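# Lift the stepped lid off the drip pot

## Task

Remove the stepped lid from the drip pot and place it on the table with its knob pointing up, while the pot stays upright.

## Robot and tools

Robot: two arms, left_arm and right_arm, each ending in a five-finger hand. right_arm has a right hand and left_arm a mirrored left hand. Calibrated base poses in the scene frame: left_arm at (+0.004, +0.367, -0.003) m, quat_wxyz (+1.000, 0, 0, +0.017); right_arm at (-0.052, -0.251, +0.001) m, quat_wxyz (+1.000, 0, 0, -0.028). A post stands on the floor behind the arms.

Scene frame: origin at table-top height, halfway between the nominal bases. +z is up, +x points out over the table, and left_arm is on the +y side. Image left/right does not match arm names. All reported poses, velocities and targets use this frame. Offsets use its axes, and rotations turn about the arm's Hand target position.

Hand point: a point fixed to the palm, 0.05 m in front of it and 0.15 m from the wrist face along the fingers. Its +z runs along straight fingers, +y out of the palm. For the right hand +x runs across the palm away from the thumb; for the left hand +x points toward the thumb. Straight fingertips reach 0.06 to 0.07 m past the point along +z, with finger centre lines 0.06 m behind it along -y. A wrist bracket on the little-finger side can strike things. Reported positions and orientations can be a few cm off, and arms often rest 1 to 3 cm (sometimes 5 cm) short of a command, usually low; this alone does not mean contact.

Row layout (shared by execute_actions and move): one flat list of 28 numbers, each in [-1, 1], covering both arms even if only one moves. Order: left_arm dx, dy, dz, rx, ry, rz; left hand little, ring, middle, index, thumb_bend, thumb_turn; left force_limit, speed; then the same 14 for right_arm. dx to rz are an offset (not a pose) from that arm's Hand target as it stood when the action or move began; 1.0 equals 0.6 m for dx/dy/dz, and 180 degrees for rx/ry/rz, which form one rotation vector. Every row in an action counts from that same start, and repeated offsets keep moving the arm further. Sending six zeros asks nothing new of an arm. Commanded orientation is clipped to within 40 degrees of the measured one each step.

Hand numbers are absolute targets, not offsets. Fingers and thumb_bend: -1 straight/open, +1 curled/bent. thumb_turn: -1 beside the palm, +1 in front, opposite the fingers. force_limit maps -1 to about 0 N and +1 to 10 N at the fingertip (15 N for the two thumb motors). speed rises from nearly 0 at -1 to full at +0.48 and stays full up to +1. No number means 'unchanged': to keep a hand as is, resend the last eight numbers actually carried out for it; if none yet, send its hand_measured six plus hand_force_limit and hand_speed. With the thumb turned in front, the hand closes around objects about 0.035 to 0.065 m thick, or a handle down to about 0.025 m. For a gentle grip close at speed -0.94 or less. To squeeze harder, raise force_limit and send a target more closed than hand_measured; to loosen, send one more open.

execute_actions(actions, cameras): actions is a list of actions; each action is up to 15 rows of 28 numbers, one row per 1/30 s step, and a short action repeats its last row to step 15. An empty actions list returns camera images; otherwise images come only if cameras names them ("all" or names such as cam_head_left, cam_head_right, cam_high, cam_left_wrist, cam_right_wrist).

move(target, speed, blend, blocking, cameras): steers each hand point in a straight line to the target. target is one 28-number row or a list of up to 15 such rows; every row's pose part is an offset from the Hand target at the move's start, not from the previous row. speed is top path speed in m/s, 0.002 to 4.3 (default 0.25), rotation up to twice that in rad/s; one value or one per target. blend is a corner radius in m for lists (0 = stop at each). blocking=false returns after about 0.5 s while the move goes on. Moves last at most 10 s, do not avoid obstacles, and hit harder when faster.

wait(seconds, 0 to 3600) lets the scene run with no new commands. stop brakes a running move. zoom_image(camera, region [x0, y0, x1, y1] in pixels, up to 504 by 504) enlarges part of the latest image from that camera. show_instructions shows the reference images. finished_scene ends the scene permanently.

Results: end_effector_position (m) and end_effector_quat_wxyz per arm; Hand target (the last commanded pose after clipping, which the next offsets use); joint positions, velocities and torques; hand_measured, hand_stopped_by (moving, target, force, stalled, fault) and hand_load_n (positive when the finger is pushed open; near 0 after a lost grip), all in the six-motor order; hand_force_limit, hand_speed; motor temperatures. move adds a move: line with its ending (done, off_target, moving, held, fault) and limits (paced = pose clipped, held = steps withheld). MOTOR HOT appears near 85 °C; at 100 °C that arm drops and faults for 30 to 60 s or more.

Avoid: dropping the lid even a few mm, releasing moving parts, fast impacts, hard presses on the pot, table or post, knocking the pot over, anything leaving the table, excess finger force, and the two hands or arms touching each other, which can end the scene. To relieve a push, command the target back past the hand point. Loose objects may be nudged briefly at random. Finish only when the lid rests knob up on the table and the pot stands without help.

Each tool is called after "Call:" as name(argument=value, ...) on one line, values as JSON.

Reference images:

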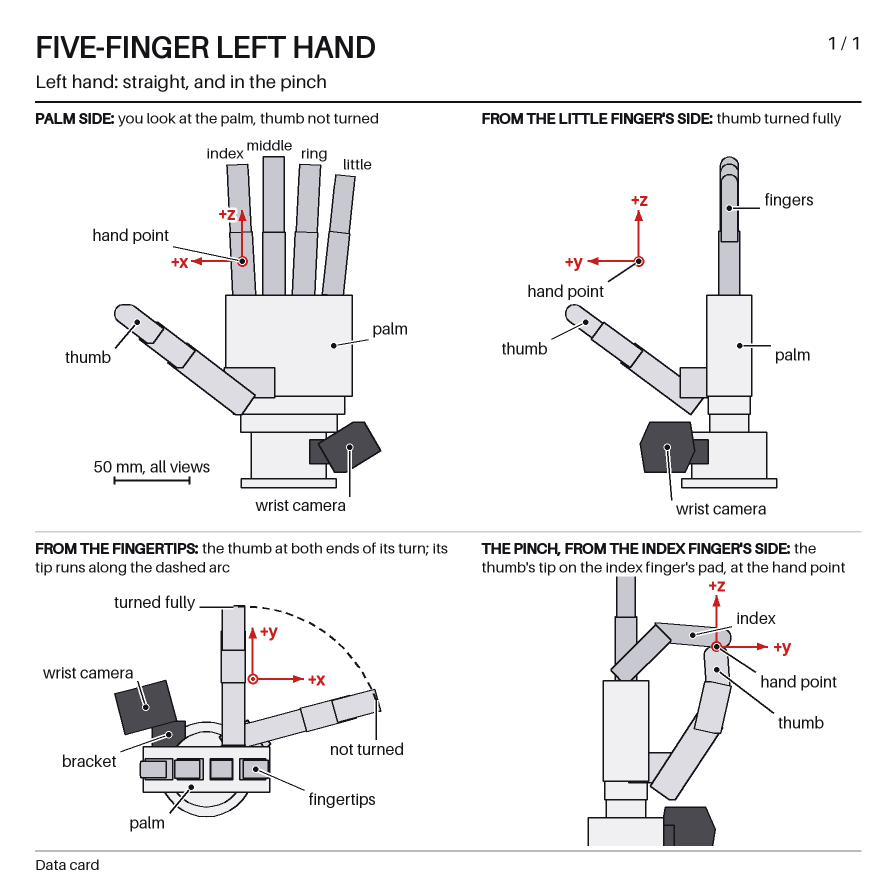

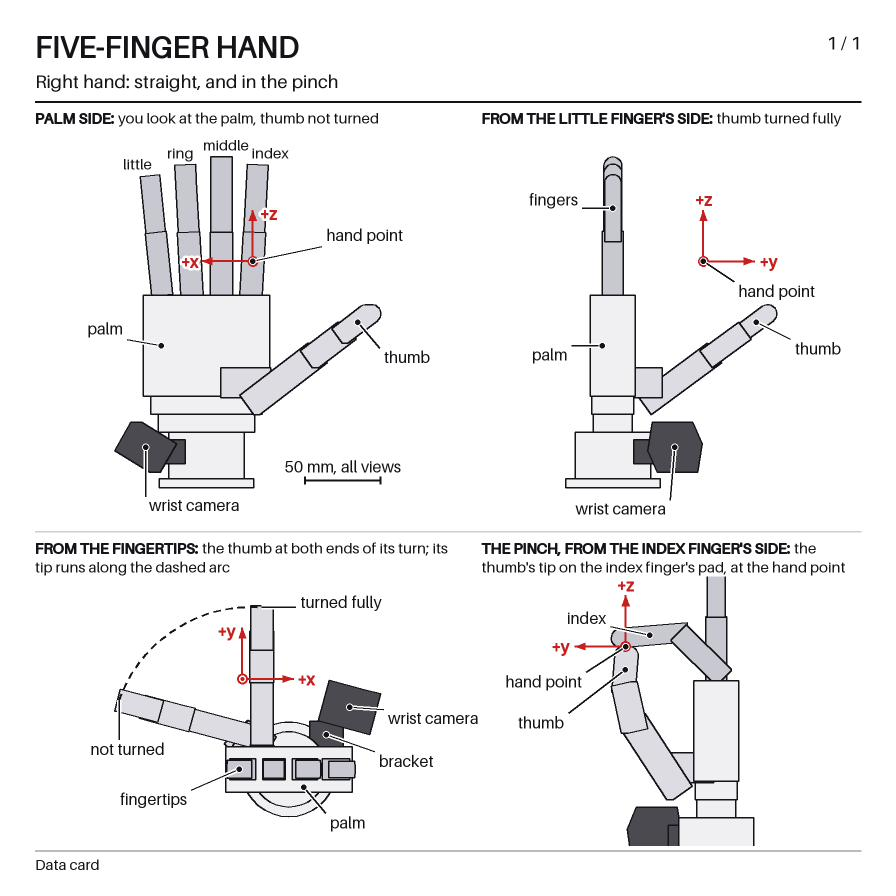

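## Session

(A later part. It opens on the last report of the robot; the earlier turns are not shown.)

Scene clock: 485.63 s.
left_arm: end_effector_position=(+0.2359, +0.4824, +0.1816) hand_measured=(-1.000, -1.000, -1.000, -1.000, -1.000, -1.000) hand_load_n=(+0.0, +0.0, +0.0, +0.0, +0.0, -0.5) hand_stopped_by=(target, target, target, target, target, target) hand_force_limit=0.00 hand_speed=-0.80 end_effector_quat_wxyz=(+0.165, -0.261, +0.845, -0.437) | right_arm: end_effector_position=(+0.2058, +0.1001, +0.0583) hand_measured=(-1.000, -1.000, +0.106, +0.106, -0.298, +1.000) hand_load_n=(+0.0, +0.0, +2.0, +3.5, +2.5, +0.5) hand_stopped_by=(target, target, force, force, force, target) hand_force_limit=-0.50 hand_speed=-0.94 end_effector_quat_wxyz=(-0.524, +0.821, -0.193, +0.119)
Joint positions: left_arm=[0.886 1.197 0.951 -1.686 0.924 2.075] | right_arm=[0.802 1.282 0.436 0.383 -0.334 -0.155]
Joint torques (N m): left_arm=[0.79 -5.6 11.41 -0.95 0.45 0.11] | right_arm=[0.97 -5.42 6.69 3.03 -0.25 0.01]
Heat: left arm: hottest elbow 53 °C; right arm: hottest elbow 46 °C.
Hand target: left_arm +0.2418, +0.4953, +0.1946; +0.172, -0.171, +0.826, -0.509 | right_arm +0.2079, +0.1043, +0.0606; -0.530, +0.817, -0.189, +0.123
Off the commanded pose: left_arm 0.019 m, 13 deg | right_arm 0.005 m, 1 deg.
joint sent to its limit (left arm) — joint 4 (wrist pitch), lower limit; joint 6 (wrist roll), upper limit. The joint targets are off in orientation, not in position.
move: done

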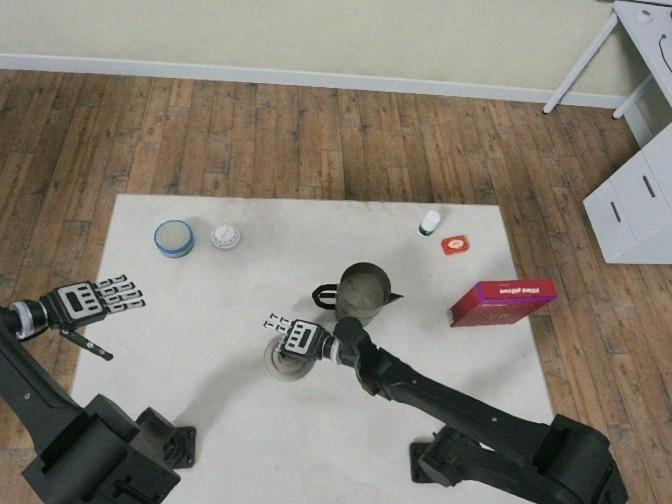

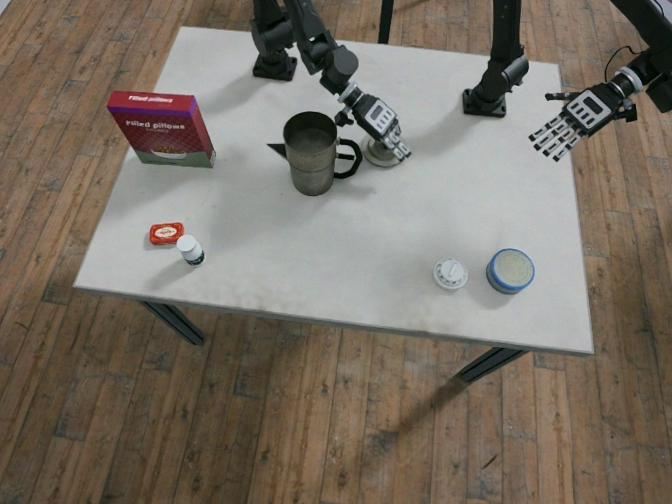

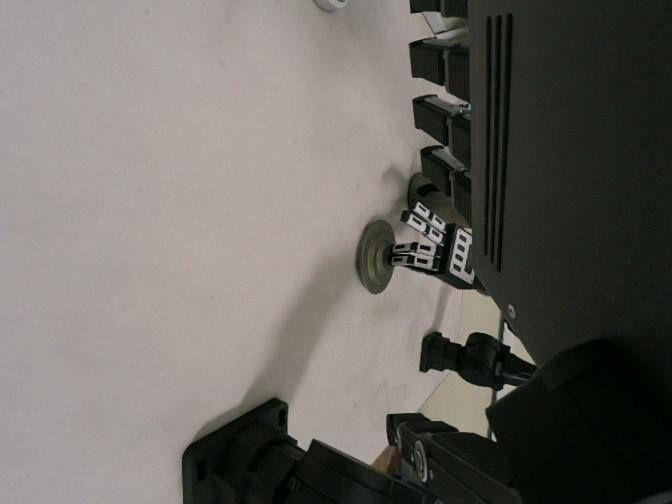

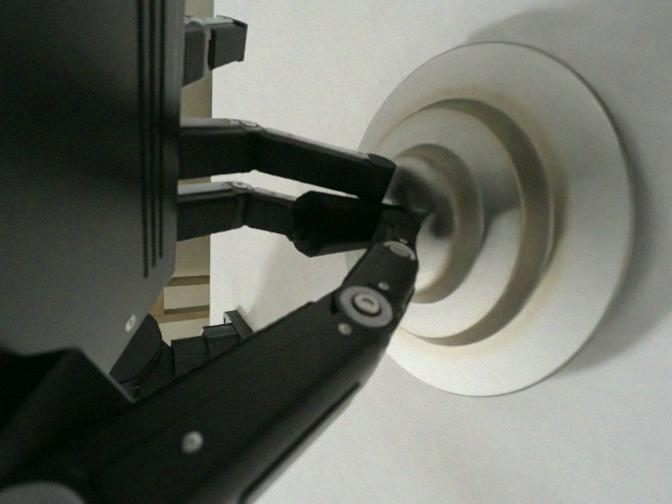

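Call:
move(target=[0,0,0,0,0,0,-1,-1,-1,-1,-1,-1,0,-0.8,0,0,-0.006,0,0,0,-1,-1,0.4,0.4,0.2,1,-0.5,-0.94], speed=0.02, cameras=["cam_head_left","cam_high","cam_left_wrist","cam_right_wrist"])

Call:
zoom_image(camera="cam_left_wrist", region=[340, 190, 440, 310])

Call:
zoom_image(camera="cam_high", region=[320, 60, 440, 170])

Scene clock: 492.80 s.
left_arm: end_effector_position=(+0.2359, +0.4824, +0.1816) hand_measured=(-1.000, -1.000, -1.000, -1.000, -1.000, -1.000) hand_load_n=(+0.0, +0.0, +0.0, +0.0, +0.0, +0.0) hand_stopped_by=(target, target, target, target, target, target) hand_force_limit=0.00 hand_speed=-0.80 end_effector_quat_wxyz=(+0.165, -0.261, +0.845, -0.437) | right_arm: end_effector_position=(+0.2072, +0.1014, +0.0580) hand_measured=(-1.000, -1.000, +0.106, +0.106, -0.298, +1.000) hand_load_n=(+0.0, +0.0, +2.0, +3.5, +2.0, +0.0) hand_stopped_by=(target, target, force, force, force, target) hand_force_limit=-0.50 hand_speed=-0.94 end_effector_quat_wxyz=(-0.527, +0.819, -0.192, +0.121)
Joint positions: left_arm=[0.886 1.197 0.951 -1.686 0.924 2.075] | right_arm=[0.802 1.291 0.434 0.402 -0.334 -0.155]
Joint torques (N m): left_arm=[0.85 -5.6 11.41 -0.94 0.45 0.11] | right_arm=[0.91 -5.13 6.45 2.92 -0.25 0]
Heat: left arm: hottest elbow 53 °C; right arm: hottest elbow 45 °C.
Hand target: left_arm +0.2418, +0.4953, +0.1946; +0.172, -0.171, +0.826, -0.509 | right_arm +0.2079, +0.1043, +0.0571; -0.530, +0.817, -0.189, +0.123
Off the commanded pose: left_arm 0.019 m, 13 deg | right_arm 0.003 m, 1 deg.
joint sent to its limit (left arm) — joint 4 (wrist pitch), lower limit; joint 6 (wrist roll), upper limit. The joint targets are off in orientation, not in position.
move: done

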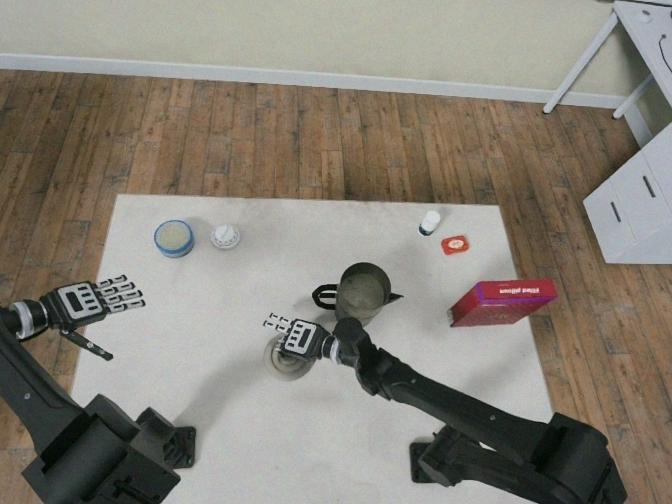

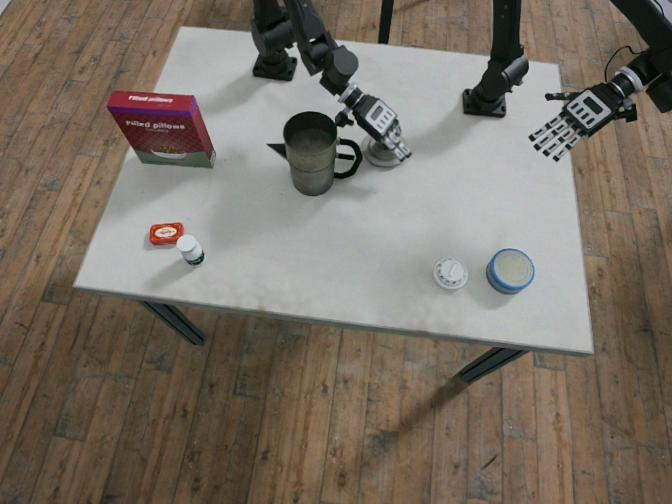

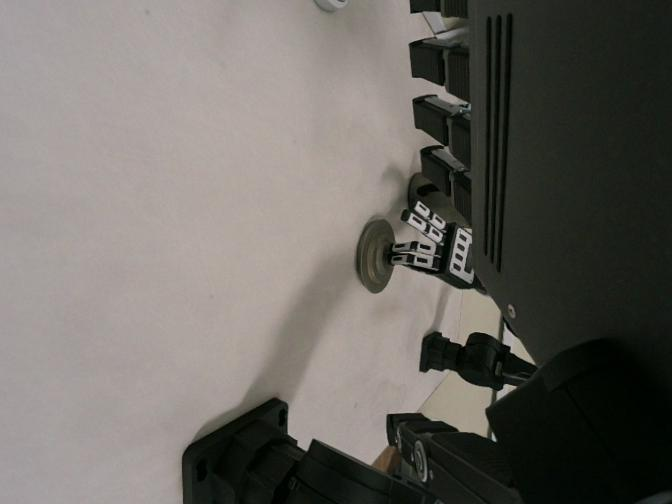

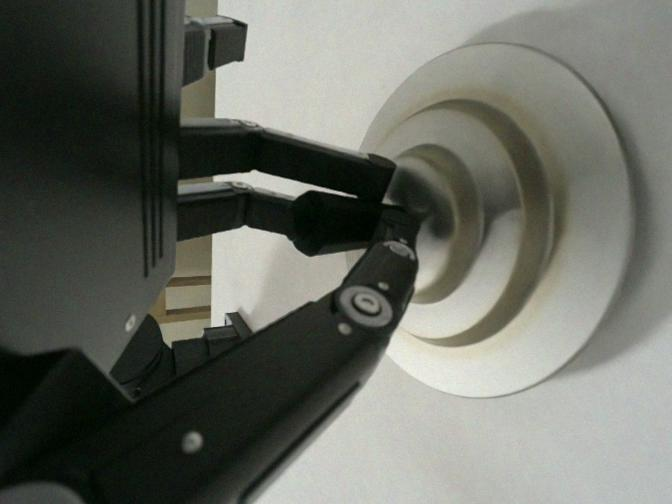

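Scaled by 4.200 from the camera's image (finer frame: 960x720).

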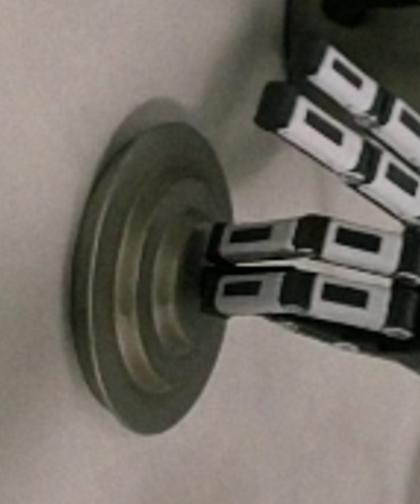

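Scaled by 4.200 from the camera's image (finer frame: 960x720).

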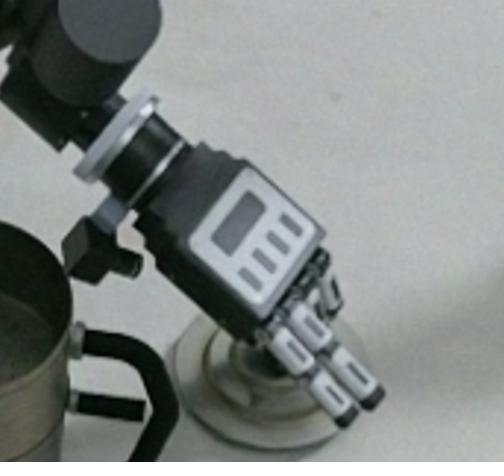

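Call:
move(target=[0,0,0,0,0,0,-1,-1,-1,-1,-1,-1,0,-0.8,-0.005,-0.006,-0.006,0,0,0,-1,-1,0.4,0.4,0.2,1,-0.5,-0.94], speed=0.02, cameras=["cam_head_left","cam_left_wrist","cam_right_wrist"])

Call:
zoom_image(camera="cam_left_wrist", region=[340, 190, 440, 310])

Call:
zoom_image(camera="cam_head_left", region=[240, 290, 380, 400])

Scene clock: 501.53 s.
left_arm: end_effector_position=(+0.2359, +0.4824, +0.1816) hand_measured=(-1.000, -1.000, -1.000, -1.000, -1.000, -1.000) hand_load_n=(+0.0, +0.0, -0.5, +0.0, +0.0, +0.0) hand_stopped_by=(target, target, target, target, target, target) hand_force_limit=0.00 hand_speed=-0.80 end_effector_quat_wxyz=(+0.165, -0.261, +0.845, -0.437) | right_arm: end_effector_position=(+0.2063, +0.1006, +0.0575) hand_measured=(-1.000, -1.000, +0.106, +0.106, -0.298, +1.000) hand_load_n=(+0.0, +0.0, +2.0, +3.5, +2.0, +0.0) hand_stopped_by=(target, target, force, force, force, target) hand_force_limit=-0.50 hand_speed=-0.94 end_effector_quat_wxyz=(-0.531, +0.817, -0.190, +0.124)
Joint positions: left_arm=[0.886 1.197 0.951 -1.686 0.924 2.075] | right_arm=[0.802 1.291 0.424 0.423 -0.334 -0.155]
Joint torques (N m): left_arm=[0.79 -5.6 11.41 -0.94 0.45 0.11] | right_arm=[0.73 -5.13 5.94 2.67 -0.32 0]
Heat: left arm: hottest elbow 53 °C; right arm: hottest elbow 44 °C.
Hand target: left_arm +0.2418, +0.4953, +0.1946; +0.172, -0.171, +0.826, -0.509 | right_arm +0.2049, +0.1007, +0.0535; -0.530, +0.817, -0.189, +0.123
Off the commanded pose: left_arm 0.019 m, 13 deg | right_arm 0.004 m, 0 deg.
joint sent to its limit (left arm) — joint 4 (wrist pitch), lower limit; joint 6 (wrist roll), upper limit. The joint targets are off in orientation, not in position.
move: done

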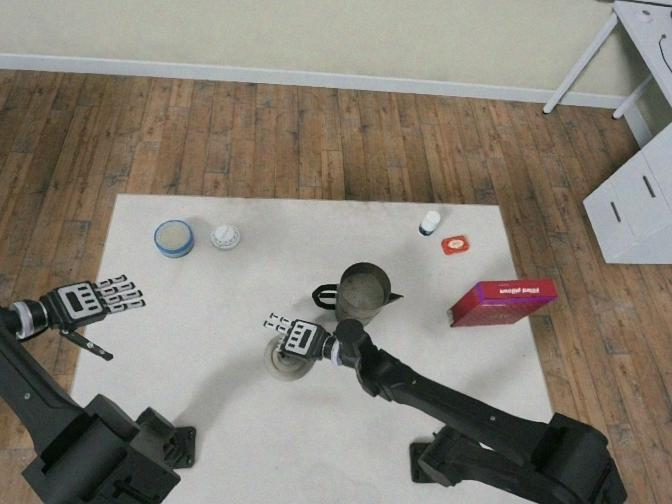

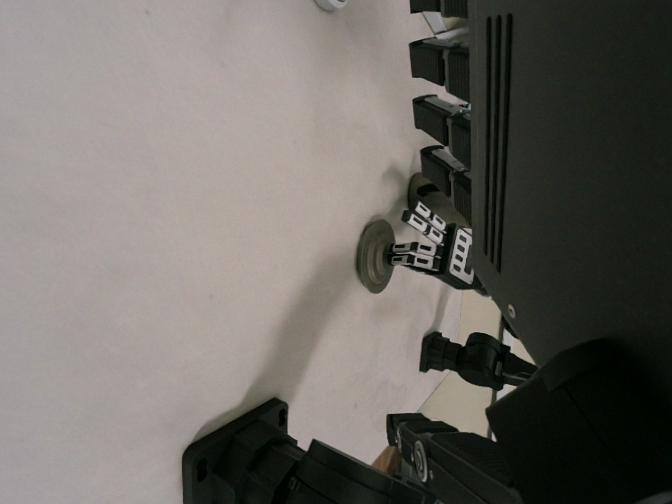

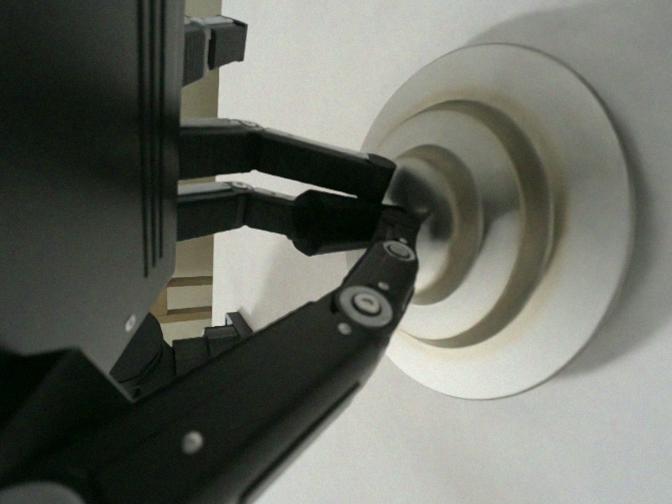

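Scaled by 4.200 from the camera's image (finer frame: 960x720).

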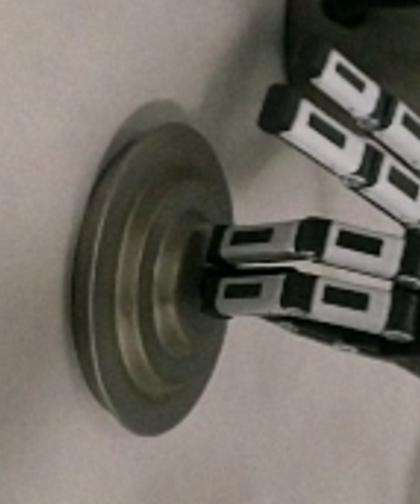

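Scaled by 3.600 from the camera's image (finer frame: 960x720).

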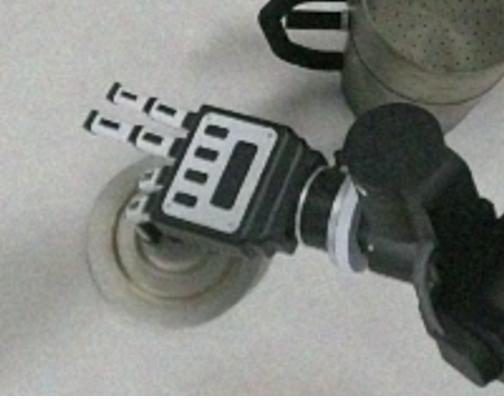

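Call:
move(target=[[0,0,0,0,0,0,-1,-1,-1,-1,-1,-1,0,-0.8,0.001,0,0.008,0,0,0,-1,-1,0.4,0.4,0.2,1,-0.5,-0.94],[0,0,0,0,0,0,-1,-1,-1,-1,-1,-1,0,-0.8,0.001,0,0.008,0,0,0,-1,-1,0.0,0.0,-0.45,1,-0.5,-0.9],[0,0,0,0,0,0,-1,-1,-1,-1,-1,-1,0,-0.8,0.001,0,0.008,0,0,0,-1,-1,-0.3,-0.3,-0.75,1,-0.5,-0.6]], speed=0.02, cameras=["cam_head_left","cam_high","cam_left_wrist","cam_right_wrist"])

Call:
zoom_image(camera="cam_left_wrist", region=[340, 190, 440, 310])

Call:
zoom_image(camera="cam_head_left", region=[240, 290, 380, 400])

Scene clock: 514.93 s.
left_arm: end_effector_position=(+0.2359, +0.4824, +0.1816) hand_measured=(-1.000, -1.000, -1.000, -1.000, -1.000, -1.000) hand_load_n=(+0.0, +0.0, +0.0, +0.0, +0.0, +0.0) hand_stopped_by=(target, target, target, target, target, target) hand_force_limit=0.00 hand_speed=-0.80 end_effector_quat_wxyz=(+0.165, -0.261, +0.845, -0.437) | right_arm: end_effector_position=(+0.2057, +0.1002, +0.0568) hand_measured=(-1.000, -1.000, -0.300, -0.300, -0.750, +1.000) hand_load_n=(+0.0, +0.0, +0.0, +0.0, +0.0, +0.0) hand_stopped_by=(target, target, target, target, target, target) hand_force_limit=-0.50 hand_speed=-0.60 end_effector_quat_wxyz=(-0.530, +0.817, -0.190, +0.123)
Joint positions: left_arm=[0.886 1.197 0.951 -1.686 0.924 2.075] | right_arm=[0.802 1.291 0.423 0.421 -0.334 -0.155]
Joint torques (N m): left_arm=[0.79 -5.6 11.41 -0.92 0.45 0.11] | right_arm=[0.62 -6.36 6.52 2 -0.37 -0.01]
Heat: left arm: hottest elbow 54 °C; right arm: hottest elbow 42 °C.
Hand target: left_arm +0.2418, +0.4953, +0.1946; +0.172, -0.171, +0.826, -0.509 | right_arm +0.2054, +0.1006, +0.0581; -0.530, +0.817, -0.189, +0.123
Off the commanded pose: left_arm 0.019 m, 13 deg | right_arm 0.002 m, 0 deg.
joint sent to its limit (left arm) — joint 4 (wrist pitch), lower limit; joint 6 (wrist roll), upper limit. The joint targets are off in orientation, not in position.
move: done

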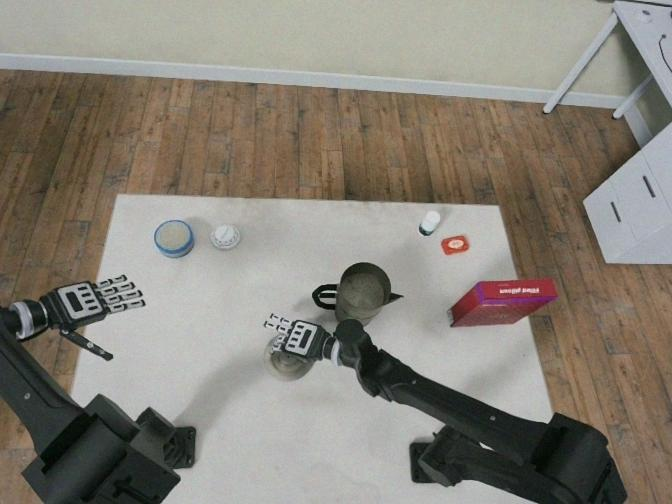

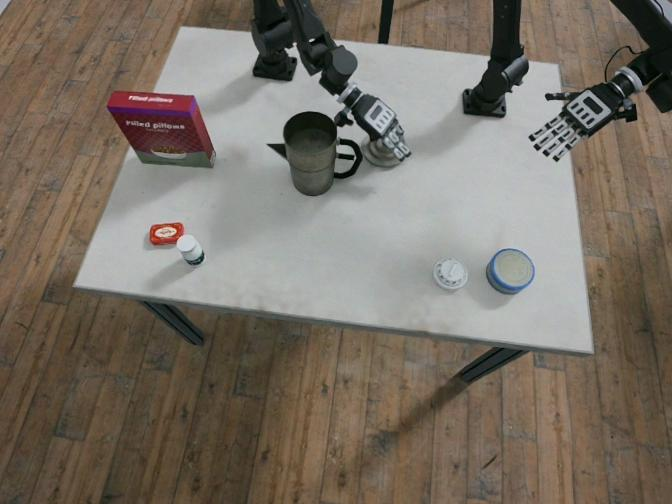

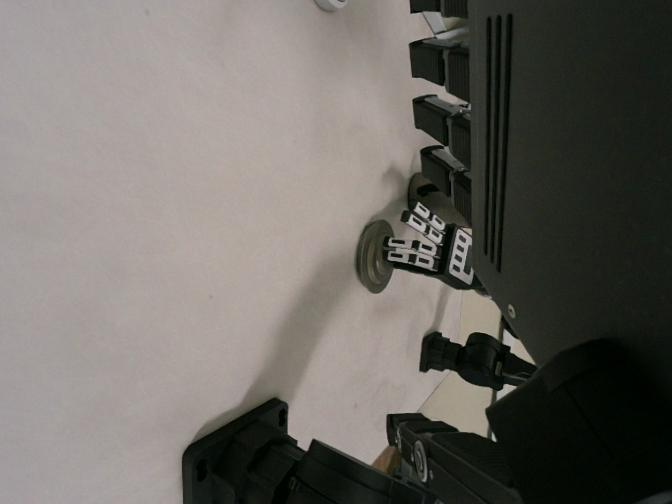

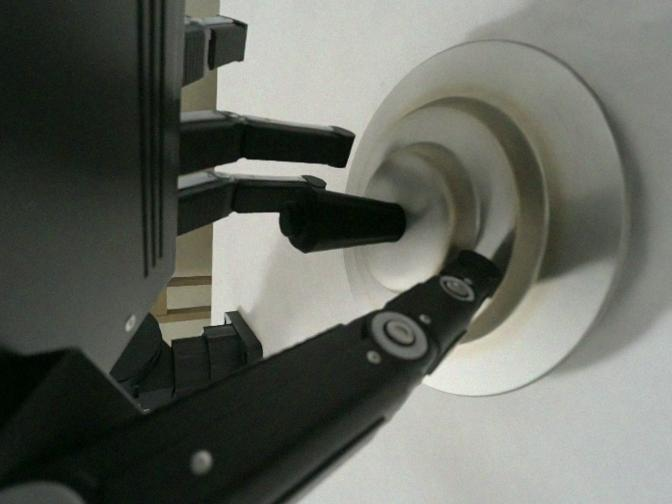

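Scaled by 4.200 from the camera's image (finer frame: 960x720).

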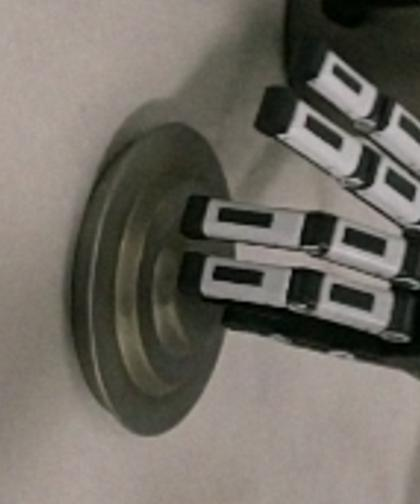

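Scaled by 3.600 from the camera's image (finer frame: 960x720).

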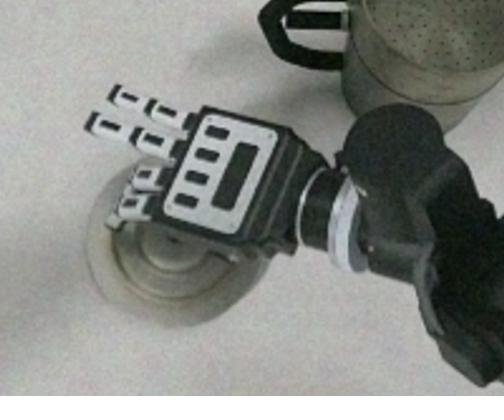

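Call:
move(target=[0,0,0,0,0,0,-1,-1,-1,-1,-1,-1,0,-0.8,0,0,0.25,0,0,0,-1,-1,-0.35,-0.35,-0.85,1,-0.5,-0.6], speed=0.1, cameras=["cam_head_left","cam_high","cam_left_wrist","cam_right_wrist"])

Call:
zoom_image(camera="cam_left_wrist", region=[340, 190, 440, 310])

Call:
zoom_image(camera="cam_high", region=[260, 60, 440, 210])

Scene clock: 522.03 s.
left_arm: end_effector_position=(+0.2359, +0.4824, +0.1816) hand_measured=(-1.000, -1.000, -1.000, -1.000, -1.000, -1.000) hand_load_n=(+0.0, +0.0, +0.0, +0.0, +0.0, +0.0) hand_stopped_by=(target, target, target, target, target, target) hand_force_limit=0.00 hand_speed=-0.80 end_effector_quat_wxyz=(+0.165, -0.261, +0.845, -0.437) | right_arm: end_effector_position=(+0.1960, +0.0914, +0.1786) hand_measured=(-1.000, -1.000, -0.350, -0.350, -0.850, +1.000) hand_load_n=(+0.0, +0.0, +0.0, +0.0, +0.0, +0.0) hand_stopped_by=(target, target, target, target, target, target) hand_force_limit=-0.50 hand_speed=-0.60 end_effector_quat_wxyz=(-0.512, +0.828, -0.198, +0.111)
Joint positions: left_arm=[0.886 1.197 0.951 -1.686 0.924 2.075] | right_arm=[0.802 0.975 0.632 -0.155 -0.335 -0.155]
Joint torques (N m): left_arm=[0.79 -5.6 11.41 -0.94 0.46 0.11] | right_arm=[0.62 -5.13 12.74 1.95 -0.35 -0.01]
Heat: left arm: hottest elbow 54 °C; right arm: hottest elbow 42 °C.
Hand target: left_arm +0.2418, +0.4953, +0.1946; +0.172, -0.171, +0.826, -0.509 | right_arm +0.2055, +0.1007, +0.2083; -0.530, +0.817, -0.189, +0.123
Off the commanded pose: left_arm 0.019 m, 13 deg | right_arm 0.032 m, 3 deg.
joint sent to its limit (left arm) — joint 4 (wrist pitch), lower limit; joint 6 (wrist roll), upper limit. The joint targets are off in orientation, not in position.
move: off_target (right_arm)

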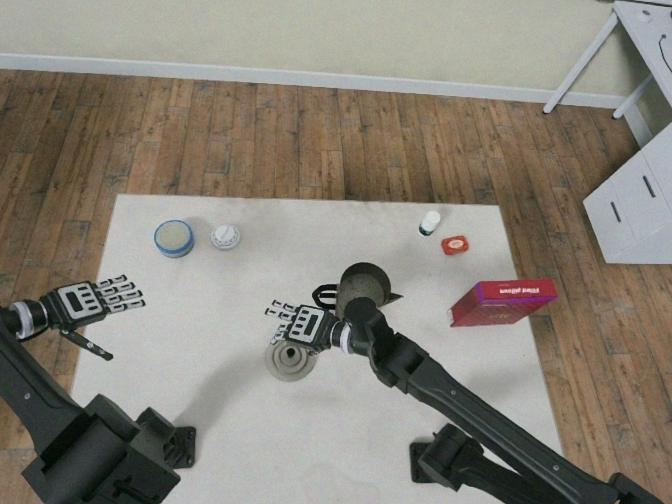

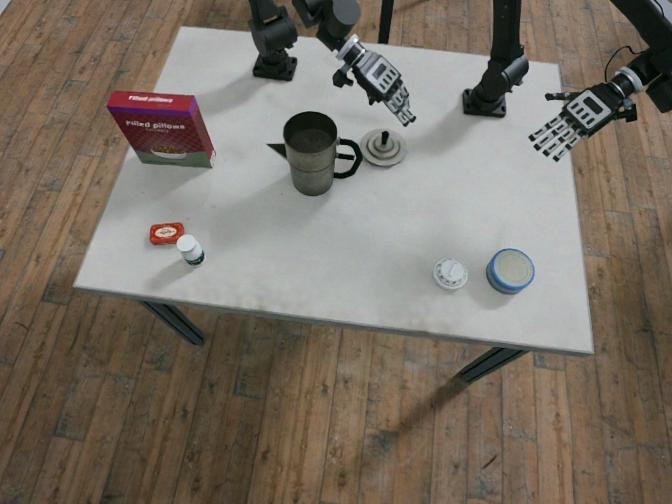

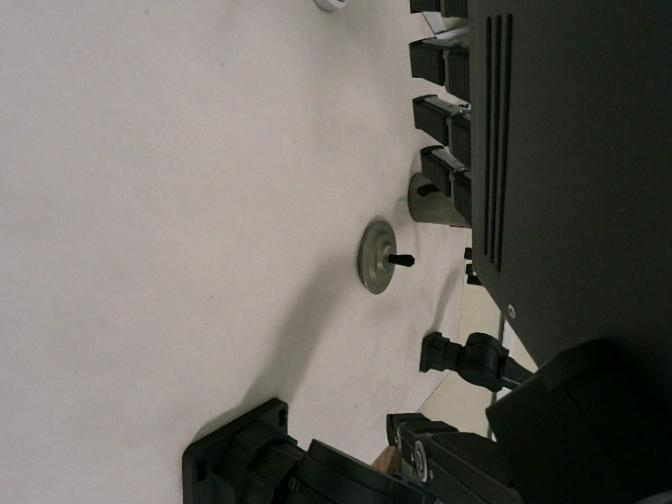

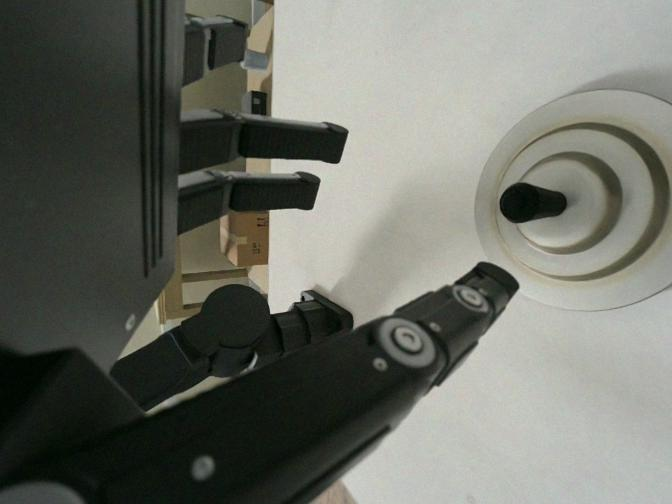

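Scaled by 4.200 from the camera's image (finer frame: 960x720).

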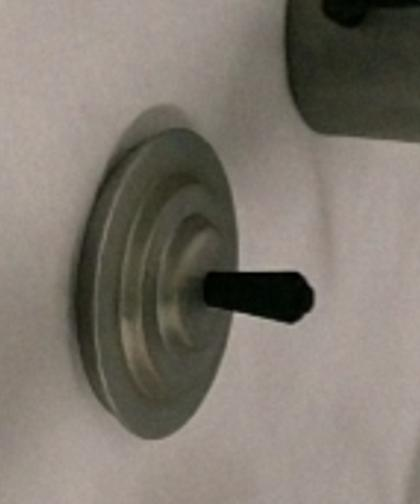

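Scaled by 2.800 from the camera's image (finer frame: 960x720).

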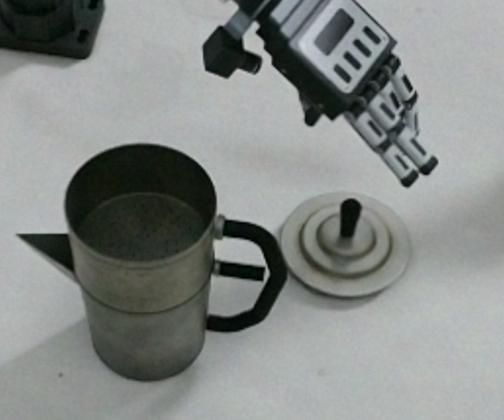

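Call:
finished_scene()

The scene is finished: the task was done.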